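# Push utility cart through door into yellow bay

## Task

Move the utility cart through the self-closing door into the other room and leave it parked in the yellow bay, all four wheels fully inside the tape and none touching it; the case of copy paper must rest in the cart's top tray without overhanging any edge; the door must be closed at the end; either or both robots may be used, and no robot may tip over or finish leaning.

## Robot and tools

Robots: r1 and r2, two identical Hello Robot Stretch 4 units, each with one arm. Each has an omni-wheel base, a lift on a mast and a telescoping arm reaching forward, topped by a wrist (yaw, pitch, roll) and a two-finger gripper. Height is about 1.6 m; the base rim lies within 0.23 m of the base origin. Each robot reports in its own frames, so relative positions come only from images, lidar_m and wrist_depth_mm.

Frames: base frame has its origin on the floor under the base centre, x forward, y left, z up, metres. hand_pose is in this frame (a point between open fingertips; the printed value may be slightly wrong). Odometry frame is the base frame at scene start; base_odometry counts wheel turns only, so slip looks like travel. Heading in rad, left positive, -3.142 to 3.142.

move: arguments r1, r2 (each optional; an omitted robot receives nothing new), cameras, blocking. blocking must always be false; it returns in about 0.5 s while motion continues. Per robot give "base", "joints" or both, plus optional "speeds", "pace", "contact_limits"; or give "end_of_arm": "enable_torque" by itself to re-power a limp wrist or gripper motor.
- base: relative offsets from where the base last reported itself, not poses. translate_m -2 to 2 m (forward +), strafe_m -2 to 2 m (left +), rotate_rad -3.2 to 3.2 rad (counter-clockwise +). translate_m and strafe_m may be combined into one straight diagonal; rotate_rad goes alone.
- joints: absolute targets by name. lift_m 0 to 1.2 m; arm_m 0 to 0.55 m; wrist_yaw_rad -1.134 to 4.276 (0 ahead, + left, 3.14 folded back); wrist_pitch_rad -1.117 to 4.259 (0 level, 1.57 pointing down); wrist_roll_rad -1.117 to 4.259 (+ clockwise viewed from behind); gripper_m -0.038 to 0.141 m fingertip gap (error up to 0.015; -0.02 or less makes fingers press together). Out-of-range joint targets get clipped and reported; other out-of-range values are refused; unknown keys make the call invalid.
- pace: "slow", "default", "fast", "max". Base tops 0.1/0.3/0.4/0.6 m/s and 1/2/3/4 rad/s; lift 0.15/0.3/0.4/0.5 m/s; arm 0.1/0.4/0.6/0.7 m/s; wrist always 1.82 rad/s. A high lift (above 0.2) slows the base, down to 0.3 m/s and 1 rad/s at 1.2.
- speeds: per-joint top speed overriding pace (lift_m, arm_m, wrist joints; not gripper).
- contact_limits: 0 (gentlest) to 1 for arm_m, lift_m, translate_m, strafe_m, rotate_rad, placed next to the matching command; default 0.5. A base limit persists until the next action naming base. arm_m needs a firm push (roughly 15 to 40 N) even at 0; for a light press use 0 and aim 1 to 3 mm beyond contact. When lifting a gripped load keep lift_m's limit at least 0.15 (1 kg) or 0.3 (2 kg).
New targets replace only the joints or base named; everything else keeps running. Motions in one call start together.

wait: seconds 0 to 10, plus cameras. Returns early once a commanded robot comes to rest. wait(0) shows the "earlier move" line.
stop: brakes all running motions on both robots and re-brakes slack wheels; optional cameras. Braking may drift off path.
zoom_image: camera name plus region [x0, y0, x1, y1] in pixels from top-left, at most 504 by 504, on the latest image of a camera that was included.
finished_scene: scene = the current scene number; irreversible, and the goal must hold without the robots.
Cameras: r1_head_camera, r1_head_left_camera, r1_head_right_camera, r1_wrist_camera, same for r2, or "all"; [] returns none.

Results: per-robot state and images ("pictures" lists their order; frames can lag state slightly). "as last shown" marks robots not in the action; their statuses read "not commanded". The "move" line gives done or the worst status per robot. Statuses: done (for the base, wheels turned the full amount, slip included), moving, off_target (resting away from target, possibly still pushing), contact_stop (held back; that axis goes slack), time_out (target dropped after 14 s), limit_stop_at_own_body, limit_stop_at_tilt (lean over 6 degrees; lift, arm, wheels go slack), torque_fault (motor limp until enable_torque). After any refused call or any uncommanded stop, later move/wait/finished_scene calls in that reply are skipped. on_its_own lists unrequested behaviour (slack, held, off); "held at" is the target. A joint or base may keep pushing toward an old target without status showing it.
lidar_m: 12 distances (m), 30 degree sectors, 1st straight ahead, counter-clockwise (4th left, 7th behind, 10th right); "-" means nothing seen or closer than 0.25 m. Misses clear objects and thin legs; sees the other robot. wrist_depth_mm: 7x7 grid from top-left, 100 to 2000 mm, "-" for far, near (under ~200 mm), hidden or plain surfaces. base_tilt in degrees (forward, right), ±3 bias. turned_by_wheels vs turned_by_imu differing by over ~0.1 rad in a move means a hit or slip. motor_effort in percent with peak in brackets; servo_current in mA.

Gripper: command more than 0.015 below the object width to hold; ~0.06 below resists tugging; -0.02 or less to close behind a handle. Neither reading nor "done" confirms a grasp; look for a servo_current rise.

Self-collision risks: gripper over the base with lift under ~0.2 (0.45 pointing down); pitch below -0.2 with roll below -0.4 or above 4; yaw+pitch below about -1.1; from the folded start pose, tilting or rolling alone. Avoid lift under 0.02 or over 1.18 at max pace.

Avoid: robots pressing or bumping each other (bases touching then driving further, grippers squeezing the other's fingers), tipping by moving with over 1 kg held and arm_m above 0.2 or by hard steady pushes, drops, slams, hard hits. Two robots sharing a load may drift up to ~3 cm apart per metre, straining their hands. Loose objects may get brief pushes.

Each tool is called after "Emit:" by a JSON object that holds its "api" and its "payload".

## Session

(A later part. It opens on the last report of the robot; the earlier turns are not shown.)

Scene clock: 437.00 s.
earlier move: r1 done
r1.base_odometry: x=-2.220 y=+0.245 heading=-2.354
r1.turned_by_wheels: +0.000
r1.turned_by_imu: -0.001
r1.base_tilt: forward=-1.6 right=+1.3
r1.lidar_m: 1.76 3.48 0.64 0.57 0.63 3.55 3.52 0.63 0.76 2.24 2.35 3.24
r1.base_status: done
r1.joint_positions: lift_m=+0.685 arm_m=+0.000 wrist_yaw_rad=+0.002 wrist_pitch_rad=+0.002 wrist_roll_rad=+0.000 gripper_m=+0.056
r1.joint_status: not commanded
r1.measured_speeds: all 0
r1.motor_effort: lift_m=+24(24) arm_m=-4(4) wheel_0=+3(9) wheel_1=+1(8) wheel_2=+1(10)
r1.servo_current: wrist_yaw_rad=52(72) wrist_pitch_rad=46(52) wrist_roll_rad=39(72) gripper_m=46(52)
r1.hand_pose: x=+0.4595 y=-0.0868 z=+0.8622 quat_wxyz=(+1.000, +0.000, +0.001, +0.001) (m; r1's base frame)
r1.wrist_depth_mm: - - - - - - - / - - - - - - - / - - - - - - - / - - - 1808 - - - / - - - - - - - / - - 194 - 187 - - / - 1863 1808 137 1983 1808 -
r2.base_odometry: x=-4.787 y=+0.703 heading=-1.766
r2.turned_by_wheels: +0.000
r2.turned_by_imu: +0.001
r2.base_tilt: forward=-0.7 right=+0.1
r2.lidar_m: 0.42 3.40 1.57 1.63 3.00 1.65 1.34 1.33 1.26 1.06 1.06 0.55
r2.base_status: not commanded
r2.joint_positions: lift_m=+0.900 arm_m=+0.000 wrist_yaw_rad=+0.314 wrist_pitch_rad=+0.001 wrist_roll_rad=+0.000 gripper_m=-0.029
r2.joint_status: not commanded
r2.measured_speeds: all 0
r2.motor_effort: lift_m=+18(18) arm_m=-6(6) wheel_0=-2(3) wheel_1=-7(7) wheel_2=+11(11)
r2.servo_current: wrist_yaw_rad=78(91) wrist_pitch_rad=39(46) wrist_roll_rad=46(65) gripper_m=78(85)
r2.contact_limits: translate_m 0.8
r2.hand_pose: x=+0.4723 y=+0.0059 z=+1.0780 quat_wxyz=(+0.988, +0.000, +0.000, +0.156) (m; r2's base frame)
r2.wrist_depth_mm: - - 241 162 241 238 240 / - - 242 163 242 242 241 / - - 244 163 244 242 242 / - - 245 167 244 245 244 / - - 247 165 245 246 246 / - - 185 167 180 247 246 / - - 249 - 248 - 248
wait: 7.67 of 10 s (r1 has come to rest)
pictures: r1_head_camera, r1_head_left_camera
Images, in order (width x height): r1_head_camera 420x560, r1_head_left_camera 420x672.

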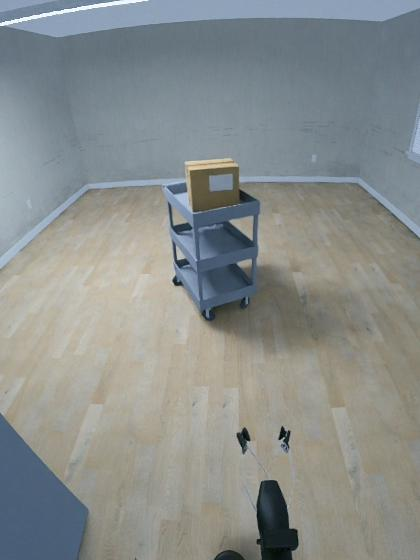

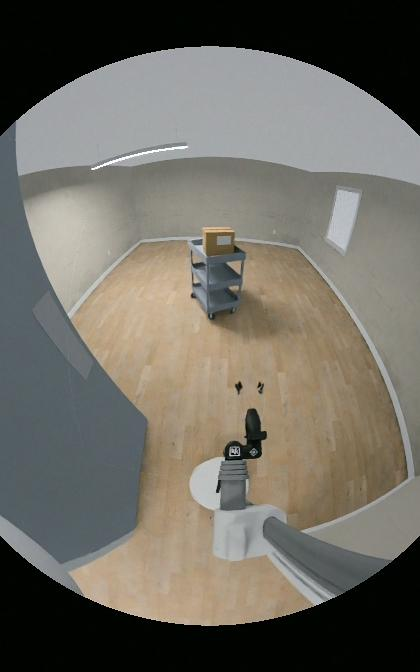

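Emit:
{"api": "move", "payload": {"r1": {"base": {"translate_m": 0.6}, "joints": {"wrist_roll_rad": 1.57, "gripper_m": 0.1}, "pace": "fast"}, "blocking": false, "cameras": []}}

Emit:
{"api": "wait", "payload": {"seconds": 5, "cameras": []}}

Emit:
{"api": "move", "payload": {"r1": {"base": {"translate_m": 1.0, "strafe_m": 0.95}, "pace": "fast"}, "blocking": false, "cameras": []}}

Emit:
{"api": "wait", "payload": {"seconds": 8, "cameras": ["r1_head_camera", "r1_head_right_camera"]}}

Scene clock: 455.93 s.
move: r1 moving
r1.base_odometry: x=-2.254 y=+0.211 heading=-2.353
r1.turned_by_wheels: +0.000
r1.turned_by_imu: +0.000
r1.base_tilt: forward=-1.6 right=+1.3
r1.lidar_m: 1.73 3.46 0.63 0.59 0.62 0.90 3.55 0.65 0.85 2.24 2.33 3.26
r1.base_status: translate_m moving
r1.joint_positions: lift_m=+0.685 arm_m=+0.000 wrist_yaw_rad=+0.002 wrist_pitch_rad=+0.002 wrist_roll_rad=+0.635 gripper_m=+0.075
r1.joint_status: wrist_roll_rad moving; gripper_m moving
r1.measured_speeds: translate_m=+0.185 strafe_m=+0.000 rotate_rad=+0.003 lift_m=+0.000 arm_m=+0.000 wrist_yaw_rad=+0.000 wrist_pitch_rad=+0.000 wrist_roll_rad=+1.820
r1.motor_effort: lift_m=+24(24) arm_m=-3(4) wheel_0=+7(10) wheel_1=+9(9) wheel_2=-10(12)
r1.servo_current: wrist_yaw_rad=46(65) wrist_pitch_rad=52(52) wrist_roll_rad=72(104) gripper_m=91(91)
r1.hand_pose: x=+0.4595 y=-0.0868 z=+0.8622 quat_wxyz=(+0.950, +0.312, +0.001, +0.001) (m; r1's base frame)
r1.wrist_depth_mm: - - - - - - - / - - - - - - - / - - - - - - - / - - - - - - - / - - - - - - 1708 / - - 196 - 189 1708 1397 / - - - 142 1661 1366 1182
r2: as last shown
r2.turned_by_imu: +0.000
r2.base_tilt: forward=-0.7 right=+0.0
r2.lidar_m: 0.39 3.41 1.56 1.63 2.98 1.63 1.36 1.34 1.29 1.06 1.04 0.57
r2.servo_current: wrist_yaw_rad=91(98) wrist_pitch_rad=39(46) wrist_roll_rad=52(52) gripper_m=72(78)
r2.contact_limits: translate_m 0.8
r2.wrist_depth_mm: - - 241 162 240 239 241 / - - 243 163 241 241 241 / - - 244 164 244 243 243 / - - 246 168 244 245 245 / - - 246 166 247 245 246 / - - 186 167 180 247 248 / - - 249 - 249 - 248
pictures: none
No camera images: "cameras" was empty.

Scene clock: 458.37 s.
earlier move: r1 done
r1.base_odometry: x=-2.643 y=-0.180 heading=-2.353
r1.turned_by_wheels: +0.000
r1.turned_by_imu: +0.000
r1.base_tilt: forward=-1.6 right=+1.3
r1.lidar_m: 1.19 3.47 2.56 0.62 0.63 0.86 4.16 1.18 1.64 2.25 2.36 3.29
r1.base_status: done
r1.joint_positions: lift_m=+0.685 arm_m=+0.000 wrist_yaw_rad=+0.002 wrist_pitch_rad=+0.002 wrist_roll_rad=+1.568 gripper_m=+0.100
r1.joint_status: all done
r1.measured_speeds: all 0
r1.motor_effort: lift_m=+24(24) arm_m=-4(4) wheel_0=+2(10) wheel_1=+1(9) wheel_2=+2(12)
r1.servo_current: wrist_yaw_rad=46(78) wrist_pitch_rad=46(52) wrist_roll_rad=46(104) gripper_m=39(91)
r1.hand_pose: x=+0.4595 y=-0.0868 z=+0.8622 quat_wxyz=(+0.708, +0.706, +0.001, +0.000) (m; r1's base frame)
r1.wrist_depth_mm: - - - - - 1708 1205 / - - - - - 1756 1229 / - - - - - 1708 1205 / - - - - - - 1118 / - - - 1182 1661 1618 1060 / - - 216 1160 192 - 1118 / - - - 144 - 1863 1255
r2.base_odometry: x=-4.787 y=+0.703 heading=-1.766
r2.turned_by_wheels: +0.000
r2.turned_by_imu: +0.000
r2.base_tilt: forward=-0.6 right=+0.0
r2.lidar_m: 0.40 0.92 1.56 1.61 2.98 1.62 1.34 1.33 1.28 1.07 1.05 0.57
r2.base_status: not commanded
r2.joint_positions: lift_m=+0.900 arm_m=+0.000 wrist_yaw_rad=+0.314 wrist_pitch_rad=+0.001 wrist_roll_rad=+0.000 gripper_m=-0.029
r2.joint_status: not commanded
r2.measured_speeds: all 0
r2.motor_effort: lift_m=+18(18) arm_m=-6(6) wheel_0=-2(3) wheel_1=-7(8) wheel_2=+11(11)
r2.servo_current: wrist_yaw_rad=85(98) wrist_pitch_rad=39(46) wrist_roll_rad=46(65) gripper_m=78(85)
r2.contact_limits: translate_m 0.8
r2.hand_pose: x=+0.4723 y=+0.0059 z=+1.0780 quat_wxyz=(+0.988, +0.000, +0.000, +0.156) (m; r2's base frame)
r2.wrist_depth_mm: - - 242 162 241 240 240 / - - 243 163 242 241 241 / - - 245 163 242 243 241 / - - 245 167 244 243 244 / - - 248 166 245 245 245 / - - 186 167 180 247 248 / - - 249 - 249 - 248
wait: 2.43 of 5 s (r1 has come to rest)
pictures: none
No camera images: "cameras" was empty.

Scene clock: 458.87 s.
move: r1 moving
r1.base_odometry: x=-2.645 y=-0.230 heading=-2.354
r1.turned_by_wheels: +0.000
r1.turned_by_imu: +0.000
r1.base_tilt: forward=-1.6 right=+1.3
r1.lidar_m: 1.14 3.42 2.53 0.59 0.59 0.81 4.23 1.21 1.68 2.28 2.38 3.31
r1.base_status: translate_m moving; strafe_m moving
r1.joint_positions: lift_m=+0.685 arm_m=+0.000 wrist_yaw_rad=+0.002 wrist_pitch_rad=+0.002 wrist_roll_rad=+1.568 gripper_m=+0.100
r1.joint_status: not commanded
r1.measured_speeds: translate_m=+0.140 strafe_m=+0.134 rotate_rad=-0.002 lift_m=+0.000 arm_m=+0.000 wrist_yaw_rad=+0.000 wrist_pitch_rad=+0.000 wrist_roll_rad=+0.000
r1.motor_effort: lift_m=+24(24) arm_m=-4(4) wheel_0=-5(8) wheel_1=+10(13) wheel_2=-9(9)
r1.servo_current: wrist_yaw_rad=65(65) wrist_pitch_rad=46(46) wrist_roll_rad=46(65) gripper_m=46(46)
r1.hand_pose: x=+0.4595 y=-0.0868 z=+0.8622 quat_wxyz=(+0.708, +0.706, +0.001, +0.000) (m; r1's base frame)
r1.wrist_depth_mm: - - - - - 1756 1182 / - - - - - 1756 1229 / - - - - - 1756 1255 / - - - - - 1921 1078 / - - - 1160 - - 1060 / - - 215 1098 193 - 976 / - - - 144 - 1808 1281
r2: as last shown
r2.base_tilt: forward=-0.6 right=+0.1
r2.lidar_m: 0.39 0.86 1.55 1.65 2.96 1.63 1.36 1.33 1.28 1.07 1.07 0.57
r2.motor_effort: lift_m=+18(18) arm_m=-6(6) wheel_0=-2(2) wheel_1=-7(7) wheel_2=+11(11)
r2.servo_current: wrist_yaw_rad=78(91) wrist_pitch_rad=39(46) wrist_roll_rad=59(59) gripper_m=78(85)
r2.contact_limits: translate_m 0.8
r2.wrist_depth_mm: - - 242 162 240 240 240 / - - 243 163 241 240 241 / - - 244 164 243 244 242 / - - 246 167 244 245 244 / - - 247 165 246 246 246 / - - 186 167 180 247 247 / - - 250 - 248 - 248
pictures: none
No camera images: "cameras" was empty.

Scene clock: 463.13 s.
earlier move: r1 done
r1.base_odometry: x=-2.675 y=-1.559 heading=-2.354
r1.turned_by_wheels: +0.000
r1.turned_by_imu: +0.006
r1.base_tilt: forward=-1.6 right=+1.2
r1.lidar_m: 3.67 2.09 1.57 1.49 1.59 0.82 0.84 1.12 3.07 0.79 0.74 0.83
r1.base_status: done
r1.joint_positions: lift_m=+0.685 arm_m=+0.000 wrist_yaw_rad=+0.002 wrist_pitch_rad=+0.002 wrist_roll_rad=+1.568 gripper_m=+0.100
r1.joint_status: not commanded
r1.measured_speeds: all 0
r1.motor_effort: lift_m=+24(24) arm_m=-4(4) wheel_0=-3(8) wheel_1=-2(14) wheel_2=+1(10)
r1.servo_current: wrist_yaw_rad=65(72) wrist_pitch_rad=46(52) wrist_roll_rad=72(72) gripper_m=39(52)
r1.hand_pose: x=+0.4595 y=-0.0868 z=+0.8622 quat_wxyz=(+0.708, +0.706, +0.001, +0.000) (m; r1's base frame)
r1.wrist_depth_mm: - - - - - 1708 1229 / - - - - - 1756 1205 / - - - - - 1756 1205 / - - - - - 1808 1229 / - - - - - 1808 1255 / - - 214 - 198 1576 1281 / - - - 144 - 1863 1255
r2.base_odometry: x=-4.787 y=+0.703 heading=-1.766
r2.turned_by_wheels: +0.000
r2.turned_by_imu: +0.001
r2.base_tilt: forward=-0.6 right=+0.1
r2.lidar_m: 0.39 3.38 1.52 0.82 0.85 1.65 1.35 1.36 1.29 1.05 1.06 0.57
r2.base_status: not commanded
r2.joint_positions: lift_m=+0.900 arm_m=+0.000 wrist_yaw_rad=+0.314 wrist_pitch_rad=+0.001 wrist_roll_rad=+0.000 gripper_m=-0.029
r2.joint_status: not commanded
r2.measured_speeds: all 0
r2.motor_effort: lift_m=+18(18) arm_m=-6(6) wheel_0=-3(3) wheel_1=-7(7) wheel_2=+11(11)
r2.servo_current: wrist_yaw_rad=72(98) wrist_pitch_rad=39(52) wrist_roll_rad=46(59) gripper_m=72(85)
r2.contact_limits: translate_m 0.8
r2.hand_pose: x=+0.4723 y=+0.0059 z=+1.0780 quat_wxyz=(+0.988, +0.000, +0.000, +0.156) (m; r2's base frame)
r2.wrist_depth_mm: - - 241 162 240 240 240 / - - 242 163 242 241 241 / - - 243 163 243 243 243 / - - 246 167 244 244 244 / - - 247 166 246 245 246 / - - 185 167 180 247 246 / - - 248 - 249 - 248
wait: 4.27 of 8 s (r1 has come to rest)
pictures: r1_head_camera, r1_head_right_camera
Images, in order (width x height): r1_head_camera 420x560, r1_head_right_camera 420x672.

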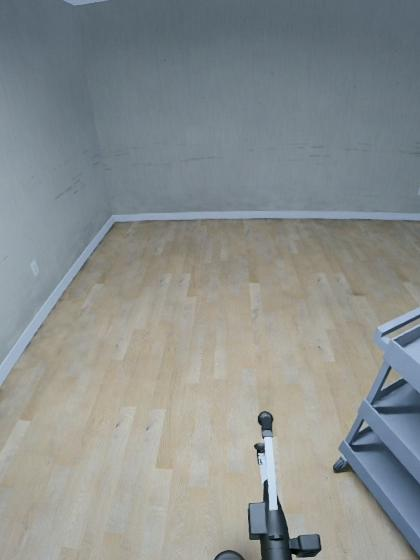

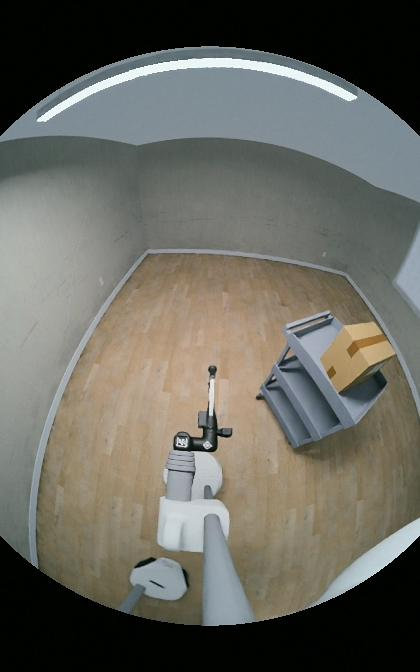

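Emit:
{"api": "move", "payload": {"r1": {"base": {"translate_m": 1.65, "strafe_m": -0.25}, "pace": "fast"}, "blocking": false, "cameras": []}}

Emit:
{"api": "wait", "payload": {"seconds": 8, "cameras": []}}

Emit:
{"api": "move", "payload": {"r1": {"base": {"rotate_rad": -2.6}}, "blocking": false, "cameras": []}}

Emit:
{"api": "wait", "payload": {"seconds": 8, "cameras": ["r1_head_camera", "r1_wrist_camera"]}}

Scene clock: 473.63 s.
move: r1 moving
r1.base_odometry: x=-2.714 y=-1.588 heading=-2.354
r1.turned_by_wheels: +0.000
r1.turned_by_imu: +0.000
r1.base_tilt: forward=-1.6 right=+1.2
r1.lidar_m: 3.65 2.12 1.60 1.50 1.61 0.87 0.88 2.54 3.16 0.74 0.72 0.77
r1.base_status: translate_m moving; strafe_m moving
r1.joint_positions: lift_m=+0.685 arm_m=+0.000 wrist_yaw_rad=+0.002 wrist_pitch_rad=+0.002 wrist_roll_rad=+1.568 gripper_m=+0.100
r1.joint_status: not commanded
r1.measured_speeds: translate_m=+0.183 strafe_m=-0.028 rotate_rad=-0.007 lift_m=+0.000 arm_m=+0.000 wrist_yaw_rad=+0.000 wrist_pitch_rad=+0.000 wrist_roll_rad=+0.000
r1.motor_effort: lift_m=+24(24) arm_m=-4(4) wheel_0=+7(8) wheel_1=+3(7) wheel_2=-11(11)
r1.servo_current: wrist_yaw_rad=13(59) wrist_pitch_rad=39(46) wrist_roll_rad=39(59) gripper_m=39(52)
r1.hand_pose: x=+0.4595 y=-0.0868 z=+0.8622 quat_wxyz=(+0.708, +0.706, +0.001, +0.000) (m; r1's base frame)
r1.wrist_depth_mm: - - - - - 1756 1182 / - - - - - 1708 1229 / - - - - - 1756 1229 / - - - - - 1808 1229 / - - - - - 1808 1255 / - - 214 - 198 1576 1255 / - - - 144 - 1808 1255
r2: as last shown
r2.turned_by_imu: +0.000
r2.lidar_m: 0.40 3.39 1.54 0.86 0.94 1.63 1.34 1.34 1.26 1.04 1.06 0.55
r2.motor_effort: lift_m=+18(18) arm_m=-6(6) wheel_0=-2(3) wheel_1=-7(7) wheel_2=+11(11)
r2.servo_current: wrist_yaw_rad=85(85) wrist_pitch_rad=39(46) wrist_roll_rad=39(65) gripper_m=72(78)
r2.contact_limits: translate_m 0.8
r2.wrist_depth_mm: - - 242 162 240 240 239 / - - 243 163 242 242 241 / - - 244 163 244 243 243 / - - 246 167 246 243 244 / - - 248 166 246 245 245 / - - 185 167 181 247 248 / - - 249 - 249 - 248
pictures: none
No camera images: "cameras" was empty.

Scene clock: 478.63 s.
earlier move: r1 done
r1.base_odometry: x=-4.016 y=-2.553 heading=-2.353
r1.turned_by_wheels: +0.000
r1.turned_by_imu: -0.001
r1.base_tilt: forward=-1.6 right=+1.3
r1.lidar_m: 2.06 2.15 1.74 1.71 1.81 2.54 2.49 0.86 0.93 2.97 2.84 2.14
r1.base_status: done
r1.joint_positions: lift_m=+0.685 arm_m=+0.000 wrist_yaw_rad=+0.002 wrist_pitch_rad=+0.002 wrist_roll_rad=+1.568 gripper_m=+0.100
r1.joint_status: not commanded
r1.measured_speeds: all 0
r1.motor_effort: lift_m=+23(24) arm_m=-4(4) wheel_0=+2(11) wheel_1=+1(7) wheel_2=+1(13)
r1.servo_current: wrist_yaw_rad=52(65) wrist_pitch_rad=46(52) wrist_roll_rad=39(65) gripper_m=39(52)
r1.hand_pose: x=+0.4595 y=-0.0868 z=+0.8622 quat_wxyz=(+0.708, +0.706, +0.001, +0.000) (m; r1's base frame)
r1.wrist_depth_mm: - - - - - 1576 1229 / - - - - - 1618 1205 / - - - - - 1618 1229 / - - - - - 1661 1255 / - - - - - 1661 1229 / - 190 195 - 190 1576 1255 / - 144 - 141 - 1464 1281
r2.base_odometry: x=-4.787 y=+0.703 heading=-1.766
r2.turned_by_wheels: +0.000
r2.turned_by_imu: +0.001
r2.base_tilt: forward=-0.7 right=+0.1
r2.lidar_m: 0.40 3.40 1.56 1.62 3.01 1.63 1.36 1.34 1.27 1.06 1.06 0.57
r2.base_status: not commanded
r2.joint_positions: lift_m=+0.900 arm_m=+0.000 wrist_yaw_rad=+0.314 wrist_pitch_rad=+0.001 wrist_roll_rad=+0.000 gripper_m=-0.029
r2.joint_status: not commanded
r2.measured_speeds: all 0
r2.motor_effort: lift_m=+18(18) arm_m=-6(6) wheel_0=-2(3) wheel_1=-7(8) wheel_2=+11(11)
r2.servo_current: wrist_yaw_rad=85(98) wrist_pitch_rad=46(46) wrist_roll_rad=46(65) gripper_m=72(85)
r2.contact_limits: translate_m 0.8
r2.hand_pose: x=+0.4723 y=+0.0059 z=+1.0780 quat_wxyz=(+0.988, +0.000, +0.000, +0.156) (m; r2's base frame)
r2.wrist_depth_mm: - - 240 162 241 239 240 / - - 243 163 242 241 241 / - - 244 163 244 243 242 / - - 245 167 245 246 244 / - - 247 166 246 246 245 / - - 186 167 180 247 246 / - - 249 - 248 - 248
wait: 5.00 of 8 s (r1 has come to rest)
pictures: none
No camera images: "cameras" was empty.

Scene clock: 479.13 s.
move: r1 moving
r1.base_odometry: x=-4.016 y=-2.553 heading=-2.606
r1.turned_by_wheels: -0.253
r1.turned_by_imu: -0.254
r1.base_tilt: forward=-1.6 right=+1.3
r1.lidar_m: 2.05 2.06 1.97 1.69 1.72 2.04 2.51 0.87 0.88 3.00 3.00 2.36
r1.base_status: rotate_rad moving
r1.joint_positions: lift_m=+0.685 arm_m=+0.000 wrist_yaw_rad=+0.002 wrist_pitch_rad=+0.002 wrist_roll_rad=+1.568 gripper_m=+0.100
r1.joint_status: not commanded
r1.measured_speeds: translate_m=+0.000 strafe_m=-0.001 rotate_rad=-0.972 lift_m=+0.000 arm_m=+0.000 wrist_yaw_rad=+0.000 wrist_pitch_rad=+0.000 wrist_roll_rad=+0.000
r1.motor_effort: lift_m=+23(24) arm_m=-3(4) wheel_0=+8(8) wheel_1=+7(9) wheel_2=+7(7)
r1.servo_current: wrist_yaw_rad=39(65) wrist_pitch_rad=39(46) wrist_roll_rad=46(59) gripper_m=52(52)
r1.hand_pose: x=+0.4595 y=-0.0868 z=+0.8622 quat_wxyz=(+0.708, +0.706, +0.001, +0.000) (m; r1's base frame)
r1.wrist_depth_mm: - - - - - 1708 1205 / - - - - - 1618 1205 / - - - - - 1618 1255 / - - - - - 1618 1229 / - - - - - 1618 1229 / - 190 195 - 189 1576 1255 / - 144 - 141 - - 1255
r2: as last shown
r2.turned_by_imu: +0.000
r2.lidar_m: 0.37 3.39 1.56 1.61 2.96 1.61 1.35 1.35 1.28 1.06 1.05 0.58
r2.motor_effort: lift_m=+18(18) arm_m=-6(6) wheel_0=-2(2) wheel_1=-7(7) wheel_2=+11(11)
r2.servo_current: wrist_yaw_rad=85(91) wrist_pitch_rad=33(46) wrist_roll_rad=52(59) gripper_m=78(78)
r2.contact_limits: translate_m 0.8
r2.wrist_depth_mm: - - 242 162 240 240 239 / - - 242 163 242 242 241 / - - 245 163 243 243 242 / - - 246 167 244 244 243 / - - 248 167 246 245 245 / - - 185 167 180 247 246 / - - 249 - 249 - 247
pictures: none
No camera images: "cameras" was empty.

Scene clock: 481.23 s.
earlier move: r1 done
r1.base_odometry: x=-4.016 y=-2.553 heading=+1.330
r1.turned_by_wheels: -2.347
r1.turned_by_imu: -2.360
r1.base_tilt: forward=-1.6 right=+1.3
r1.lidar_m: 0.84 3.09 2.98 2.77 2.14 2.05 2.21 1.78 1.70 1.84 2.59 0.83
r1.base_status: done
r1.joint_positions: lift_m=+0.685 arm_m=+0.000 wrist_yaw_rad=+0.002 wrist_pitch_rad=+0.002 wrist_roll_rad=+1.568 gripper_m=+0.100
r1.joint_status: not commanded
r1.measured_speeds: all 0
r1.motor_effort: lift_m=+23(24) arm_m=-4(4) wheel_0=+1(10) wheel_1=+1(10) wheel_2=+1(8)
r1.servo_current: wrist_yaw_rad=46(72) wrist_pitch_rad=46(52) wrist_roll_rad=65(65) gripper_m=46(52)
r1.hand_pose: x=+0.4595 y=-0.0868 z=+0.8622 quat_wxyz=(+0.708, +0.706, +0.001, +0.000) (m; r1's base frame)
r1.wrist_depth_mm: - - - - - 1708 1205 / - - - - - 1808 1229 / - - - - - 1661 1138 / - - 1025 676 - 691 - / - - 917 683 - 699 - / - - 216 931 193 707 - / - - - 144 - 715 -
r2.base_odometry: x=-4.787 y=+0.703 heading=-1.766
r2.turned_by_wheels: +0.000
r2.turned_by_imu: +0.000
r2.base_tilt: forward=-0.6 right=+0.0
r2.lidar_m: 0.40 3.37 1.55 1.63 2.96 1.64 1.36 1.36 1.28 1.06 1.05 0.57
r2.base_status: not commanded
r2.joint_positions: lift_m=+0.900 arm_m=+0.000 wrist_yaw_rad=+0.314 wrist_pitch_rad=+0.001 wrist_roll_rad=+0.000 gripper_m=-0.029
r2.joint_status: not commanded
r2.measured_speeds: all 0
r2.motor_effort: lift_m=+18(18) arm_m=-6(6) wheel_0=-2(3) wheel_1=-7(7) wheel_2=+10(11)
r2.servo_current: wrist_yaw_rad=85(91) wrist_pitch_rad=46(46) wrist_roll_rad=46(59) gripper_m=72(85)
r2.contact_limits: translate_m 0.8
r2.hand_pose: x=+0.4723 y=+0.0059 z=+1.0780 quat_wxyz=(+0.988, +0.000, +0.000, +0.156) (m; r2's base frame)
r2.wrist_depth_mm: - - 241 162 240 240 240 / - - 243 163 242 243 241 / - - 244 164 243 243 242 / - - 246 167 244 244 244 / - - 246 166 245 246 246 / - - 185 167 180 247 247 / - - 250 - 249 - 248
wait: 2.10 of 8 s (r1 has come to rest)
pictures: r1_head_camera, r1_wrist_camera
Images, in order (width x height): r1_head_camera 420x560, r1_wrist_camera 616x392.

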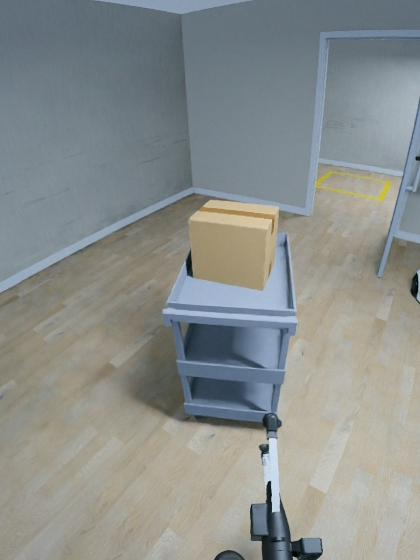

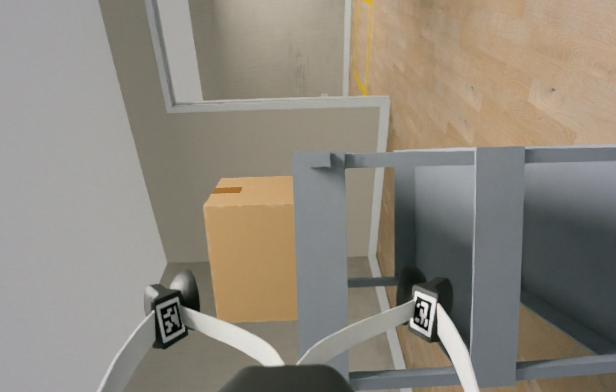

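Emit:
{"api": "move", "payload": {"r1": {"base": {"rotate_rad": -0.08}}, "blocking": false, "cameras": []}}

Emit:
{"api": "wait", "payload": {"seconds": 3, "cameras": []}}

Emit:
{"api": "move", "payload": {"r1": {"base": {"strafe_m": -0.15, "translate_m": 0.25}}, "blocking": false, "cameras": []}}

Emit:
{"api": "wait", "payload": {"seconds": 5, "cameras": ["r1_head_camera", "r1_wrist_camera"]}}

Scene clock: 492.73 s.
move: r1 moving
r1.base_odometry: x=-4.016 y=-2.553 heading=+1.250
r1.turned_by_wheels: -0.080
r1.turned_by_imu: -0.081
r1.base_tilt: forward=-1.6 right=+1.3
r1.lidar_m: 0.82 0.89 2.95 2.99 2.14 2.06 2.13 1.83 1.73 1.79 2.43 2.49
r1.base_status: rotate_rad moving
r1.joint_positions: lift_m=+0.685 arm_m=+0.000 wrist_yaw_rad=+0.002 wrist_pitch_rad=+0.002 wrist_roll_rad=+1.568 gripper_m=+0.100
r1.joint_status: not commanded
r1.measured_speeds: all 0
r1.motor_effort: lift_m=+23(24) arm_m=-4(4) wheel_0=+1(7) wheel_1=-1(5) wheel_2=+1(6)
r1.servo_current: wrist_yaw_rad=59(59) wrist_pitch_rad=33(46) wrist_roll_rad=52(65) gripper_m=46(46)
r1.hand_pose: x=+0.4595 y=-0.0869 z=+0.8622 quat_wxyz=(+0.708, +0.706, +0.001, +0.000) (m; r1's base frame)
r1.wrist_depth_mm: - - - - - 1756 1229 / - - - - - 1708 1229 / - - - - - 1708 1229 / - - - - - 683 - / - - 904 691 - 691 - / - - 215 904 198 691 - / - - - 145 - 707 -
r2: as last shown
r2.base_tilt: forward=-0.7 right=+0.0
r2.lidar_m: 0.41 3.40 1.57 1.64 3.00 1.63 1.35 1.33 1.28 1.07 1.05 0.58
r2.motor_effort: lift_m=+18(18) arm_m=-6(6) wheel_0=-2(2) wheel_1=-7(7) wheel_2=+11(11)
r2.servo_current: wrist_yaw_rad=85(91) wrist_pitch_rad=46(46) wrist_roll_rad=46(52) gripper_m=78(78)
r2.contact_limits: translate_m 0.8
r2.wrist_depth_mm: - - 241 162 240 240 239 / - - 243 163 241 241 240 / - - 244 163 243 243 242 / - - 246 167 245 245 244 / - - 248 166 246 246 245 / - - 186 166 180 247 247 / - - 249 - 249 - 248
pictures: none
No camera images: "cameras" was empty.

Scene clock: 492.93 s.
earlier move: r1 done
r1.base_odometry: x=-4.016 y=-2.553 heading=+1.250
r1.turned_by_wheels: +0.000
r1.turned_by_imu: +0.000
r1.base_tilt: forward=-1.6 right=+1.3
r1.lidar_m: 0.84 0.89 2.95 2.98 2.16 2.04 2.14 1.80 1.72 1.80 2.45 2.47
r1.base_status: done
r1.joint_positions: lift_m=+0.685 arm_m=+0.000 wrist_yaw_rad=+0.002 wrist_pitch_rad=+0.002 wrist_roll_rad=+1.568 gripper_m=+0.100
r1.joint_status: not commanded
r1.measured_speeds: all 0
r1.motor_effort: lift_m=+24(24) arm_m=-4(4) wheel_0=+0(7) wheel_1=+0(5) wheel_2=+1(6)
r1.servo_current: wrist_yaw_rad=46(59) wrist_pitch_rad=39(46) wrist_roll_rad=59(65) gripper_m=39(46)
r1.hand_pose: x=+0.4595 y=-0.0869 z=+0.8622 quat_wxyz=(+0.708, +0.706, +0.001, +0.000) (m; r1's base frame)
r1.wrist_depth_mm: - - - - - 1708 1229 / - - - - - 1708 1255 / - - - - - 1808 1255 / - - - - - 691 - / - - 904 683 - 691 - / - - 216 891 198 691 - / - - - 145 - 691 -
r2.base_odometry: x=-4.787 y=+0.703 heading=-1.766
r2.turned_by_wheels: +0.000
r2.turned_by_imu: +0.000
r2.base_tilt: forward=-0.7 right=+0.1
r2.lidar_m: 0.41 3.38 1.54 1.66 3.00 1.63 1.34 1.36 1.28 1.06 1.04 0.57
r2.base_status: not commanded
r2.joint_positions: lift_m=+0.900 arm_m=+0.000 wrist_yaw_rad=+0.314 wrist_pitch_rad=+0.001 wrist_roll_rad=+0.000 gripper_m=-0.029
r2.joint_status: not commanded
r2.measured_speeds: all 0
r2.motor_effort: lift_m=+18(18) arm_m=-6(6) wheel_0=-2(2) wheel_1=-7(7) wheel_2=+11(11)
r2.servo_current: wrist_yaw_rad=78(91) wrist_pitch_rad=39(46) wrist_roll_rad=52(52) gripper_m=78(78)
r2.contact_limits: translate_m 0.8
r2.hand_pose: x=+0.4723 y=+0.0059 z=+1.0780 quat_wxyz=(+0.988, +0.000, +0.000, +0.156) (m; r2's base frame)
r2.wrist_depth_mm: - - 241 162 241 240 240 / - - 242 163 242 241 241 / - - 245 163 243 243 242 / - - 246 168 244 244 244 / - - 247 166 246 246 245 / - - 185 167 180 247 247 / - - 249 - 250 - 247
wait: 0.20 of 3 s (r1 has come to rest)
pictures: none
No camera images: "cameras" was empty.

Scene clock: 493.43 s.
move: r1 moving
r1.base_odometry: x=-3.989 y=-2.530 heading=+1.250
r1.turned_by_wheels: +0.000
r1.turned_by_imu: -0.001
r1.base_tilt: forward=-1.6 right=+1.3
r1.lidar_m: 0.80 0.86 2.96 3.03 2.19 2.08 2.16 1.80 1.71 1.80 2.46 2.42
r1.base_status: translate_m moving; strafe_m moving
r1.joint_positions: lift_m=+0.685 arm_m=+0.000 wrist_yaw_rad=+0.002 wrist_pitch_rad=+0.002 wrist_roll_rad=+1.568 gripper_m=+0.100
r1.joint_status: not commanded
r1.measured_speeds: translate_m=+0.119 strafe_m=-0.072 rotate_rad=+0.003 lift_m=+0.000 arm_m=+0.000 wrist_yaw_rad=+0.000 wrist_pitch_rad=+0.000 wrist_roll_rad=+0.000
r1.motor_effort: lift_m=+24(24) arm_m=-4(4) wheel_0=+9(11) wheel_1=-4(5) wheel_2=-8(9)
r1.servo_current: wrist_yaw_rad=46(65) wrist_pitch_rad=33(46) wrist_roll_rad=33(65) gripper_m=52(52)
r1.hand_pose: x=+0.4595 y=-0.0869 z=+0.8622 quat_wxyz=(+0.708, +0.706, +0.001, +0.000) (m; r1's base frame)
r1.wrist_depth_mm: - - - - - 1708 1205 / - - - - - 1708 1205 / - - - - - 1808 1229 / - - - - - 1537 1182 / - - 917 654 - 661 - / - - 215 866 193 668 - / - - - 145 - 668 -
r2: as last shown
r2.lidar_m: 0.40 3.39 1.57 1.66 2.98 1.64 1.34 1.34 1.28 1.06 1.06 0.58
r2.servo_current: wrist_yaw_rad=85(85) wrist_pitch_rad=39(46) wrist_roll_rad=52(52) gripper_m=72(78)
r2.contact_limits: translate_m 0.8
r2.wrist_depth_mm: - - 241 162 240 240 239 / - - 243 163 242 241 241 / - - 242 163 244 243 243 / - - 247 167 243 244 243 / - - 247 166 246 246 246 / - - 186 167 180 247 248 / - - 249 - 249 - 248
pictures: none
No camera images: "cameras" was empty.

Scene clock: 495.23 s.
earlier move: r1 done
r1.base_odometry: x=-3.795 y=-2.363 heading=+1.250
r1.turned_by_wheels: +0.000
r1.turned_by_imu: +0.000
r1.base_tilt: forward=-1.6 right=+1.3
r1.lidar_m: 0.58 0.62 2.99 3.08 2.47 2.35 2.41 1.81 1.71 1.78 2.41 2.19
r1.base_status: done
r1.joint_positions: lift_m=+0.685 arm_m=+0.000 wrist_yaw_rad=+0.002 wrist_pitch_rad=+0.002 wrist_roll_rad=+1.568 gripper_m=+0.100
r1.joint_status: not commanded
r1.measured_speeds: all 0
r1.motor_effort: lift_m=+23(24) arm_m=-4(4) wheel_0=+2(12) wheel_1=-2(5) wheel_2=+1(10)
r1.servo_current: wrist_yaw_rad=72(72) wrist_pitch_rad=33(52) wrist_roll_rad=59(72) gripper_m=39(52)
r1.hand_pose: x=+0.4595 y=-0.0869 z=+0.8622 quat_wxyz=(+0.708, +0.706, +0.001, +0.000) (m; r1's base frame)
r1.wrist_depth_mm: - - - - - 1756 1205 / - - - - - 1756 1229 / - - - - - 1756 1229 / - - - - - 1708 1255 / - - - - - 1661 1042 / - - 215 668 193 439 - / - - 634 141 - - -
r2.base_odometry: x=-4.787 y=+0.703 heading=-1.766
r2.turned_by_wheels: +0.000
r2.turned_by_imu: +0.000
r2.base_tilt: forward=-0.6 right=+0.1
r2.lidar_m: 0.39 3.41 1.54 1.64 2.95 1.66 1.35 1.37 1.28 1.05 1.05 0.54
r2.base_status: not commanded
r2.joint_positions: lift_m=+0.900 arm_m=+0.000 wrist_yaw_rad=+0.314 wrist_pitch_rad=+0.001 wrist_roll_rad=+0.000 gripper_m=-0.029
r2.joint_status: not commanded
r2.measured_speeds: all 0
r2.motor_effort: lift_m=+18(18) arm_m=-6(6) wheel_0=-2(2) wheel_1=-7(7) wheel_2=+11(11)
r2.servo_current: wrist_yaw_rad=78(91) wrist_pitch_rad=39(46) wrist_roll_rad=46(59) gripper_m=72(85)
r2.contact_limits: translate_m 0.8
r2.hand_pose: x=+0.4723 y=+0.0059 z=+1.0780 quat_wxyz=(+0.988, +0.000, +0.000, +0.156) (m; r2's base frame)
r2.wrist_depth_mm: - - 241 162 241 239 239 / - - 243 163 241 242 242 / - - 245 163 244 242 243 / - - 246 167 245 246 244 / - - 246 166 246 245 246 / - - 186 167 180 247 246 / - - 250 - 249 - 247
wait: 1.80 of 5 s (r1 has come to rest)
pictures: r1_head_camera, r1_wrist_camera
Images, in order (width x height): r1_head_camera 420x560, r1_wrist_camera 616x392.

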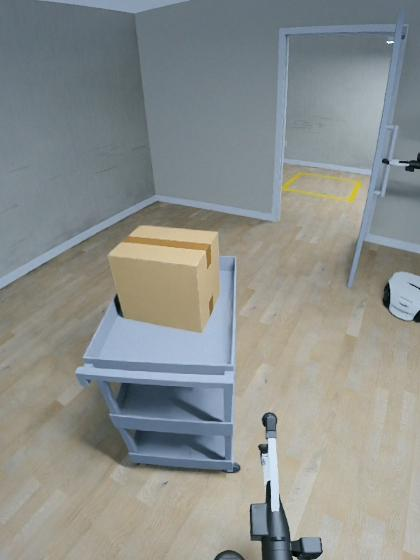

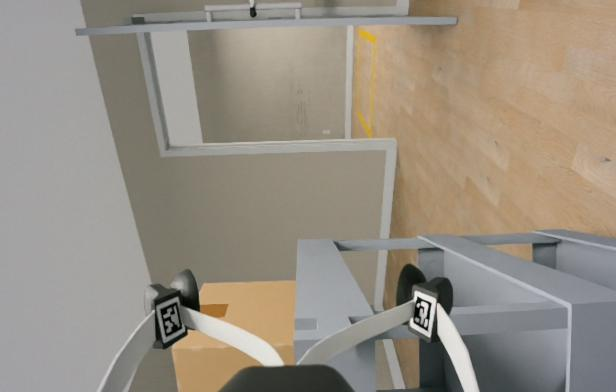

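Emit:
{"api": "move", "payload": {"r1": {"base": {"strafe_m": 0.27}}, "blocking": false, "cameras": []}}

Emit:
{"api": "wait", "payload": {"seconds": 5, "cameras": ["r1_head_camera", "r1_wrist_camera"]}}

Scene clock: 500.93 s.
move: r1 moving
r1.base_odometry: x=-3.829 y=-2.352 heading=+1.250
r1.turned_by_wheels: +0.000
r1.turned_by_imu: +0.000
r1.base_tilt: forward=-1.6 right=+1.3
r1.lidar_m: 0.60 0.62 2.96 3.05 2.44 2.31 2.41 1.84 1.74 1.83 2.46 2.21
r1.base_status: strafe_m moving
r1.joint_positions: lift_m=+0.685 arm_m=+0.000 wrist_yaw_rad=+0.002 wrist_pitch_rad=+0.002 wrist_roll_rad=+1.568 gripper_m=+0.100
r1.joint_status: not commanded
r1.measured_speeds: translate_m=-0.001 strafe_m=+0.140 rotate_rad=+0.005 lift_m=+0.000 arm_m=+0.000 wrist_yaw_rad=+0.000 wrist_pitch_rad=+0.000 wrist_roll_rad=+0.000
r1.motor_effort: lift_m=+23(23) arm_m=-4(4) wheel_0=-11(12) wheel_1=+8(8) wheel_2=+1(1)
r1.servo_current: wrist_yaw_rad=46(59) wrist_pitch_rad=46(52) wrist_roll_rad=46(59) gripper_m=39(46)
r1.hand_pose: x=+0.4595 y=-0.0869 z=+0.8622 quat_wxyz=(+0.708, +0.706, +0.001, +0.000) (m; r1's base frame)
r1.wrist_depth_mm: - - - - - 1708 1182 / - - - - - 1708 1255 / - - - - - 1708 1229 / - - - - - 1756 1229 / - - - - - - - / - - 215 430 196 442 445 / - - 647 141 - - -
r2: as last shown
r2.lidar_m: 0.41 3.40 1.56 1.64 3.00 1.66 1.36 1.36 1.28 1.05 1.02 0.57
r2.servo_current: wrist_yaw_rad=78(91) wrist_pitch_rad=39(46) wrist_roll_rad=39(65) gripper_m=78(85)
r2.contact_limits: translate_m 0.8
r2.wrist_depth_mm: - - 240 162 241 240 240 / - - 243 163 241 242 242 / - - 245 163 243 243 242 / - - 246 168 245 244 244 / - - 246 165 247 246 245 / - - 185 167 180 247 247 / - - 250 - 250 - 248
pictures: none
No camera images: "cameras" was empty.

Scene clock: 502.67 s.
earlier move: r1 done
r1.base_odometry: x=-4.051 y=-2.278 heading=+1.250
r1.turned_by_wheels: +0.000
r1.turned_by_imu: +0.001
r1.base_tilt: forward=-1.6 right=+1.3
r1.lidar_m: 0.58 0.63 2.75 2.83 2.30 2.21 2.30 2.07 1.96 2.05 2.42 0.62
r1.base_status: done
r1.joint_positions: lift_m=+0.685 arm_m=+0.000 wrist_yaw_rad=+0.002 wrist_pitch_rad=+0.002 wrist_roll_rad=+1.568 gripper_m=+0.100
r1.joint_status: not commanded
r1.measured_speeds: all 0
r1.motor_effort: lift_m=+23(23) arm_m=-4(4) wheel_0=-1(12) wheel_1=+0(11) wheel_2=+0(2)
r1.servo_current: wrist_yaw_rad=59(65) wrist_pitch_rad=46(52) wrist_roll_rad=59(65) gripper_m=46(52)
r1.hand_pose: x=+0.4595 y=-0.0869 z=+0.8622 quat_wxyz=(+0.708, +0.706, +0.001, +0.000) (m; r1's base frame)
r1.wrist_depth_mm: - - - - - 1661 1205 / - - - - - 1397 449 / - - - - - - - / - - 647 640 - - - / - - 654 654 445 - - / - - 216 384 193 - - / - - - 143 - 1808 -
r2.base_odometry: x=-4.787 y=+0.703 heading=-1.766
r2.turned_by_wheels: +0.000
r2.turned_by_imu: +0.000
r2.base_tilt: forward=-0.7 right=+0.0
r2.lidar_m: 0.41 3.40 1.55 1.62 2.98 1.67 1.37 1.34 1.27 1.06 1.07 0.58
r2.base_status: not commanded
r2.joint_positions: lift_m=+0.900 arm_m=+0.000 wrist_yaw_rad=+0.314 wrist_pitch_rad=+0.001 wrist_roll_rad=+0.000 gripper_m=-0.029
r2.joint_status: not commanded
r2.measured_speeds: all 0
r2.motor_effort: lift_m=+18(18) arm_m=-6(6) wheel_0=-3(3) wheel_1=-7(8) wheel_2=+11(11)
r2.servo_current: wrist_yaw_rad=72(91) wrist_pitch_rad=39(46) wrist_roll_rad=46(65) gripper_m=78(85)
r2.contact_limits: translate_m 0.8
r2.hand_pose: x=+0.4723 y=+0.0059 z=+1.0780 quat_wxyz=(+0.988, +0.000, +0.000, +0.156) (m; r2's base frame)
r2.wrist_depth_mm: - - 242 162 241 240 239 / - - 243 163 242 242 240 / - - 243 163 243 242 242 / - - 246 167 245 245 244 / - - 246 166 245 246 247 / - - 186 167 180 248 246 / - - 250 - 248 - 248
wait: 1.73 of 5 s (r1 has come to rest)
pictures: r1_head_camera, r1_wrist_camera
Images, in order (width x height): r1_head_camera 420x560, r1_wrist_camera 616x392.

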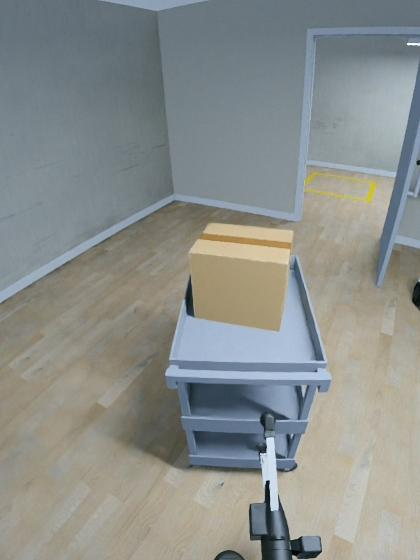

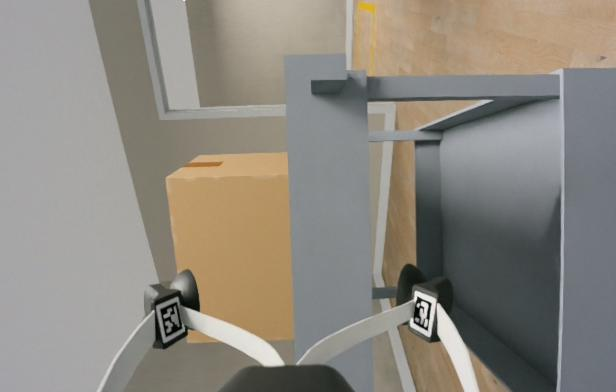

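Emit:
{"api": "move", "payload": {"r1": {"base": {"strafe_m": 0.09, "translate_m": 0.1}}, "blocking": false, "cameras": []}}

Emit:
{"api": "wait", "payload": {"seconds": 5, "cameras": ["r1_wrist_camera"]}}

Scene clock: 507.70 s.
move: r1 moving
r1.base_odometry: x=-4.064 y=-2.248 heading=+1.250
r1.turned_by_wheels: +0.000
r1.turned_by_imu: +0.000
r1.base_tilt: forward=-1.6 right=+1.3
r1.lidar_m: 0.56 2.86 2.71 2.83 2.32 2.20 2.30 2.09 1.98 2.06 2.41 0.59
r1.base_status: translate_m moving; strafe_m moving
r1.joint_positions: lift_m=+0.685 arm_m=+0.000 wrist_yaw_rad=+0.002 wrist_pitch_rad=+0.002 wrist_roll_rad=+1.568 gripper_m=+0.100
r1.joint_status: not commanded
r1.measured_speeds: translate_m=+0.095 strafe_m=+0.086 rotate_rad=+0.000 lift_m=+0.000 arm_m=+0.000 wrist_yaw_rad=+0.000 wrist_pitch_rad=+0.000 wrist_roll_rad=+0.000
r1.motor_effort: lift_m=+23(23) arm_m=-4(4) wheel_0=-6(6) wheel_1=+8(11) wheel_2=-7(8)
r1.servo_current: wrist_yaw_rad=39(72) wrist_pitch_rad=33(52) wrist_roll_rad=46(59) gripper_m=46(46)
r1.hand_pose: x=+0.4595 y=-0.0869 z=+0.8622 quat_wxyz=(+0.708, +0.706, +0.001, +0.000) (m; r1's base frame)
r1.wrist_depth_mm: - - - - - 1708 1205 / - - - - 427 691 430 / - - - - - - - / - - 627 615 - - - / - - 640 640 427 - - / - - 215 368 192 - - / - - - 144 - 1808 -
r2: as last shown
r2.lidar_m: 0.42 3.39 1.55 1.62 2.99 1.62 1.35 1.36 1.28 1.07 1.07 0.56
r2.motor_effort: lift_m=+18(18) arm_m=-6(6) wheel_0=-2(3) wheel_1=-7(7) wheel_2=+10(11)
r2.servo_current: wrist_yaw_rad=85(91) wrist_pitch_rad=52(52) wrist_roll_rad=52(59) gripper_m=78(78)
r2.contact_limits: translate_m 0.8
r2.wrist_depth_mm: - - 242 162 241 240 240 / - - 243 163 241 241 240 / - - 245 163 244 244 242 / - - 245 167 245 244 245 / - - 246 166 244 246 246 / - - 186 167 180 247 246 / - - 250 - 248 - 247
pictures: none
No camera images: "cameras" was empty.

Scene clock: 508.93 s.
earlier move: r1 done
r1.base_odometry: x=-4.105 y=-2.155 heading=+1.250
r1.turned_by_wheels: +0.000
r1.turned_by_imu: +0.001
r1.base_tilt: forward=-1.6 right=+1.2
r1.lidar_m: 0.51 2.75 2.63 2.71 2.37 2.25 2.34 2.20 2.07 2.17 2.35 0.52
r1.base_status: done
r1.joint_positions: lift_m=+0.685 arm_m=+0.000 wrist_yaw_rad=+0.002 wrist_pitch_rad=+0.002 wrist_roll_rad=+1.568 gripper_m=+0.100
r1.joint_status: not commanded
r1.measured_speeds: all 0
r1.motor_effort: lift_m=+23(23) arm_m=-4(4) wheel_0=-2(7) wheel_1=-1(11) wheel_2=-1(8)
r1.servo_current: wrist_yaw_rad=52(72) wrist_pitch_rad=46(52) wrist_roll_rad=33(59) gripper_m=33(52)
r1.hand_pose: x=+0.4595 y=-0.0869 z=+0.8622 quat_wxyz=(+0.708, +0.706, +0.001, +0.000) (m; r1's base frame)
r1.wrist_depth_mm: - - - - - 1921 - / - - - 278 340 - - / - - 544 282 - - - / - - 564 285 347 - - / - - 591 580 349 - - / - - 214 609 193 634 - / - - - 144 370 384 512
r2.base_odometry: x=-4.787 y=+0.703 heading=-1.766
r2.turned_by_wheels: +0.000
r2.turned_by_imu: +0.000
r2.base_tilt: forward=-0.6 right=+0.1
r2.lidar_m: 0.39 3.41 1.55 1.66 2.97 1.63 1.33 1.34 1.30 1.06 1.06 0.57
r2.base_status: not commanded
r2.joint_positions: lift_m=+0.900 arm_m=+0.000 wrist_yaw_rad=+0.314 wrist_pitch_rad=+0.001 wrist_roll_rad=+0.000 gripper_m=-0.029
r2.joint_status: not commanded
r2.measured_speeds: all 0
r2.motor_effort: lift_m=+18(18) arm_m=-6(6) wheel_0=-2(3) wheel_1=-7(7) wheel_2=+11(11)
r2.servo_current: wrist_yaw_rad=78(91) wrist_pitch_rad=39(52) wrist_roll_rad=46(59) gripper_m=78(85)
r2.contact_limits: translate_m 0.8
r2.hand_pose: x=+0.4723 y=+0.0059 z=+1.0780 quat_wxyz=(+0.988, +0.000, +0.000, +0.156) (m; r2's base frame)
r2.wrist_depth_mm: - - 241 162 240 240 241 / - - 243 163 242 242 241 / - - 245 163 244 242 242 / - - 247 168 245 245 244 / - - 247 166 246 245 245 / - - 185 167 180 247 247 / - - 249 - 249 - 248
wait: 1.23 of 5 s (r1 has come to rest)
pictures: r1_wrist_camera
Images, in order (width x height): r1_wrist_camera 616x392.

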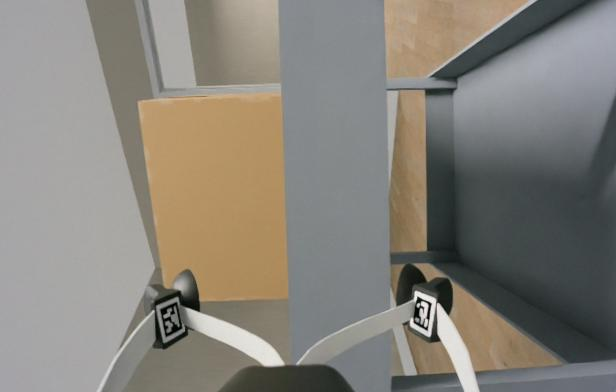

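Emit:
{"api": "move", "payload": {"r1": {"base": {"translate_m": 0.085}, "pace": "slow"}, "blocking": false, "cameras": []}}

Emit:
{"api": "wait", "payload": {"seconds": 4, "cameras": ["r1_wrist_camera"]}}

Emit:
{"api": "move", "payload": {"r1": {"joints": {"gripper_m": -0.03}}, "blocking": false, "cameras": []}}

Emit:
{"api": "wait", "payload": {"seconds": 3, "cameras": ["r1_wrist_camera", "r1_head_camera"]}}

Scene clock: 514.30 s.
move: r1 moving
r1.base_odometry: x=-4.101 y=-2.143 heading=+1.250
r1.turned_by_wheels: +0.000
r1.turned_by_imu: +0.000
r1.base_tilt: forward=-1.6 right=+1.2
r1.lidar_m: 0.48 2.76 2.58 2.73 2.38 2.25 2.35 2.20 2.09 2.14 2.34 0.51
r1.base_status: translate_m moving
r1.joint_positions: lift_m=+0.685 arm_m=+0.000 wrist_yaw_rad=+0.002 wrist_pitch_rad=+0.002 wrist_roll_rad=+1.568 gripper_m=+0.100
r1.joint_status: not commanded
r1.measured_speeds: translate_m=+0.048 strafe_m=+0.000 rotate_rad=-0.001 lift_m=+0.000 arm_m=+0.000 wrist_yaw_rad=+0.000 wrist_pitch_rad=+0.000 wrist_roll_rad=+0.000
r1.motor_effort: lift_m=+23(23) arm_m=-4(4) wheel_0=+5(7) wheel_1=+5(6) wheel_2=-6(7)
r1.servo_current: wrist_yaw_rad=33(72) wrist_pitch_rad=39(52) wrist_roll_rad=52(52) gripper_m=52(52)
r1.hand_pose: x=+0.4595 y=-0.0869 z=+0.8622 quat_wxyz=(+0.708, +0.706, +0.001, +0.000) (m; r1's base frame)
r1.wrist_depth_mm: - - - - - 1921 - / - - - 268 327 - - / - - 530 272 332 - - / - - 559 276 334 - - / - - 580 569 334 - - / - - 216 603 193 621 - / - - - 144 - 1708 500
r2: as last shown
r2.lidar_m: 0.41 3.40 1.54 1.61 2.96 1.64 1.33 1.35 1.26 1.04 1.07 0.56
r2.motor_effort: lift_m=+18(18) arm_m=-6(6) wheel_0=-2(2) wheel_1=-7(7) wheel_2=+11(11)
r2.servo_current: wrist_yaw_rad=85(91) wrist_pitch_rad=39(46) wrist_roll_rad=52(52) gripper_m=78(85)
r2.contact_limits: translate_m 0.8
r2.wrist_depth_mm: - - 241 162 241 240 240 / - - 242 163 242 242 240 / - - 244 163 245 243 242 / - - 245 167 245 244 245 / - - 247 166 246 246 246 / - - 185 167 180 246 246 / - - 249 - 249 - 248
pictures: none
No camera images: "cameras" was empty.

Scene clock: 515.93 s.
earlier move: r1 done
r1.base_odometry: x=-4.078 y=-2.074 heading=+1.250
r1.turned_by_wheels: +0.000
r1.turned_by_imu: +0.000
r1.base_tilt: forward=-1.6 right=+1.3
r1.lidar_m: 0.42 2.74 2.56 2.65 2.44 2.33 2.41 2.22 2.13 2.21 2.29 0.45
r1.base_status: done
r1.joint_positions: lift_m=+0.685 arm_m=+0.000 wrist_yaw_rad=+0.002 wrist_pitch_rad=+0.002 wrist_roll_rad=+1.568 gripper_m=+0.100
r1.joint_status: not commanded
r1.measured_speeds: all 0
r1.motor_effort: lift_m=+23(23) arm_m=-4(4) wheel_0=+3(7) wheel_1=+3(7) wheel_2=-1(8)
r1.servo_current: wrist_yaw_rad=39(72) wrist_pitch_rad=46(52) wrist_roll_rad=52(65) gripper_m=46(52)
r1.hand_pose: x=+0.4595 y=-0.0869 z=+0.8622 quat_wxyz=(+0.708, +0.706, +0.001, +0.000) (m; r1's base frame)
r1.wrist_depth_mm: - - - 252 253 1863 - / - - 452 255 255 - - / - 462 462 256 258 - - / - 488 480 259 262 - - / - - 500 263 264 - - / - - 215 204 191 661 - / - - - 144 268 1808 1255
r2.base_odometry: x=-4.787 y=+0.703 heading=-1.766
r2.turned_by_wheels: +0.000
r2.turned_by_imu: +0.000
r2.base_tilt: forward=-0.6 right=+0.0
r2.lidar_m: 0.39 3.40 1.55 1.63 3.01 1.63 1.36 1.33 1.29 1.05 1.06 0.58
r2.base_status: not commanded
r2.joint_positions: lift_m=+0.900 arm_m=+0.000 wrist_yaw_rad=+0.314 wrist_pitch_rad=+0.001 wrist_roll_rad=+0.000 gripper_m=-0.029
r2.joint_status: not commanded
r2.measured_speeds: all 0
r2.motor_effort: lift_m=+18(18) arm_m=-6(6) wheel_0=-2(3) wheel_1=-7(7) wheel_2=+11(11)
r2.servo_current: wrist_yaw_rad=91(91) wrist_pitch_rad=33(52) wrist_roll_rad=39(59) gripper_m=78(85)
r2.contact_limits: translate_m 0.8
r2.hand_pose: x=+0.4723 y=+0.0059 z=+1.0780 quat_wxyz=(+0.988, +0.000, +0.000, +0.156) (m; r2's base frame)
r2.wrist_depth_mm: - - 242 162 241 240 240 / - - 243 163 242 241 241 / - - 245 164 244 242 243 / - - 247 167 245 244 244 / - - 247 166 246 246 244 / - - 185 167 180 247 247 / - - 250 - 248 - 248
wait: 1.63 of 4 s (r1 has come to rest)
pictures: r1_wrist_camera
Images, in order (width x height): r1_wrist_camera 616x392.

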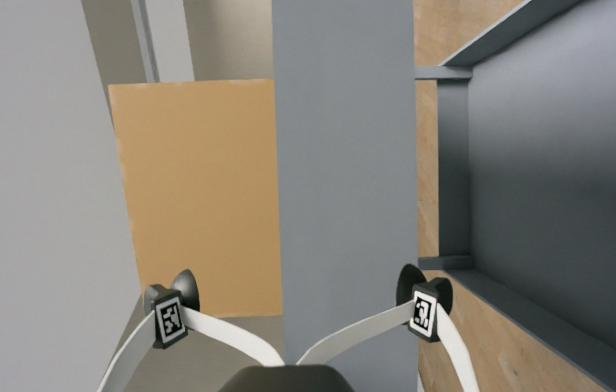

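Scene clock: 516.43 s.
move: r1 moving
r1.base_odometry: x=-4.078 y=-2.074 heading=+1.250
r1.turned_by_wheels: +0.000
r1.turned_by_imu: +0.000
r1.base_tilt: forward=-1.6 right=+1.3
r1.lidar_m: 0.42 2.73 2.58 2.70 2.45 2.33 2.41 2.23 2.11 2.18 2.28 0.47
r1.base_status: not commanded
r1.joint_positions: lift_m=+0.685 arm_m=+0.000 wrist_yaw_rad=+0.002 wrist_pitch_rad=+0.002 wrist_roll_rad=+1.568 gripper_m=+0.084
r1.joint_status: gripper_m moving
r1.measured_speeds: all 0
r1.motor_effort: lift_m=+23(23) arm_m=-4(4) wheel_0=+3(4) wheel_1=+3(3) wheel_2=-1(1)
r1.servo_current: wrist_yaw_rad=59(59) wrist_pitch_rad=39(46) wrist_roll_rad=46(59) gripper_m=98(98)
r1.hand_pose: x=+0.4595 y=-0.0869 z=+0.8622 quat_wxyz=(+0.708, +0.706, +0.001, +0.000) (m; r1's base frame)
r1.wrist_depth_mm: - - - 253 253 1863 - / - - 455 255 255 - - / - 469 466 256 258 - - / - 492 484 259 262 - - / - - 504 262 263 - - / - - 211 204 191 1499 - / - - - 142 270 1808 1255
r2: as last shown
r2.base_tilt: forward=-0.7 right=+0.1
r2.lidar_m: 0.40 3.40 1.56 1.63 2.99 1.62 1.37 1.34 1.28 1.06 1.05 0.56
r2.servo_current: wrist_yaw_rad=65(91) wrist_pitch_rad=39(46) wrist_roll_rad=33(52) gripper_m=72(78)
r2.contact_limits: translate_m 0.8
r2.wrist_depth_mm: - - 241 162 240 239 240 / - - 243 163 243 241 240 / - - 244 163 243 243 243 / - - 245 167 244 244 245 / - - 247 165 247 246 245 / - - 185 167 180 248 247 / - - 250 - 249 - 249
pictures: none
No camera images: "cameras" was empty.

Scene clock: 517.93 s.
earlier move: r1 done
r1.base_odometry: x=-4.078 y=-2.074 heading=+1.250
r1.turned_by_wheels: +0.000
r1.turned_by_imu: +0.000
r1.base_tilt: forward=-1.6 right=+1.2
r1.lidar_m: 0.43 2.72 2.60 2.68 2.43 2.31 2.41 2.22 2.11 2.20 2.28 0.44
r1.base_status: not commanded
r1.joint_positions: lift_m=+0.685 arm_m=+0.000 wrist_yaw_rad=+0.002 wrist_pitch_rad=+0.004 wrist_roll_rad=+1.568 gripper_m=-0.029
r1.joint_status: all done
r1.measured_speeds: all 0
r1.motor_effort: lift_m=+23(23) arm_m=-4(4) wheel_0=+2(4) wheel_1=+3(3) wheel_2=+2(2)
r1.servo_current: wrist_yaw_rad=65(72) wrist_pitch_rad=39(52) wrist_roll_rad=46(59) gripper_m=98(182)
r1.hand_pose: x=+0.4595 y=-0.0869 z=+0.8618 quat_wxyz=(+0.708, +0.706, +0.002, -0.001) (m; r1's base frame)
r1.wrist_depth_mm: - - - 250 251 1921 - / - - 452 253 254 - - / - 466 459 255 257 - - / - 480 484 258 258 - - / - 508 504 260 263 - - / - - 187 200 179 1756 - / - 157 - 134 266 1537 -
r2.base_odometry: x=-4.787 y=+0.703 heading=-1.766
r2.turned_by_wheels: +0.000
r2.turned_by_imu: +0.000
r2.base_tilt: forward=-0.7 right=+0.1
r2.lidar_m: 0.41 3.37 1.54 1.65 3.00 1.63 1.37 1.33 1.30 1.07 1.05 0.57
r2.base_status: not commanded
r2.joint_positions: lift_m=+0.900 arm_m=+0.000 wrist_yaw_rad=+0.314 wrist_pitch_rad=+0.001 wrist_roll_rad=+0.000 gripper_m=-0.029
r2.joint_status: not commanded
r2.measured_speeds: all 0
r2.motor_effort: lift_m=+18(18) arm_m=-6(6) wheel_0=-2(3) wheel_1=-7(7) wheel_2=+11(11)
r2.servo_current: wrist_yaw_rad=72(91) wrist_pitch_rad=39(52) wrist_roll_rad=46(59) gripper_m=78(85)
r2.contact_limits: translate_m 0.8
r2.hand_pose: x=+0.4723 y=+0.0059 z=+1.0780 quat_wxyz=(+0.988, +0.000, +0.000, +0.156) (m; r2's base frame)
r2.wrist_depth_mm: - - 240 162 241 240 240 / - - 243 163 242 241 241 / - - 244 164 244 243 242 / - - 245 167 245 244 244 / - - 246 166 247 245 246 / - - 185 167 180 247 247 / - - 249 - 248 - 249
wait: 1.50 of 3 s (r1 has come to rest)
pictures: r1_head_camera, r1_wrist_camera
Images, in order (width x height): r1_head_camera 420x560, r1_wrist_camera 616x392.

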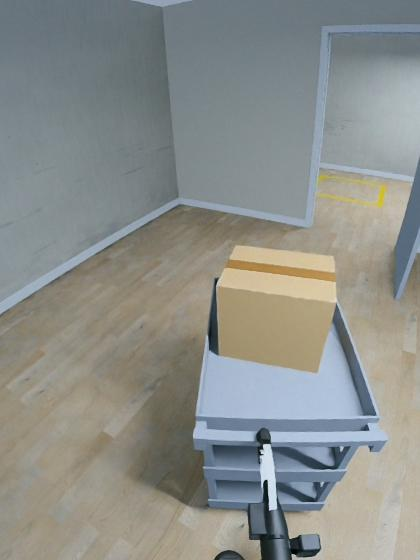

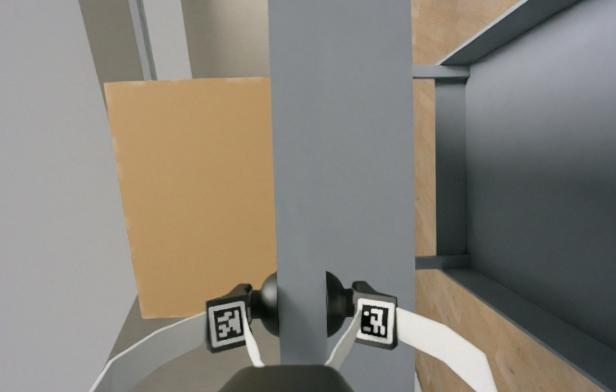

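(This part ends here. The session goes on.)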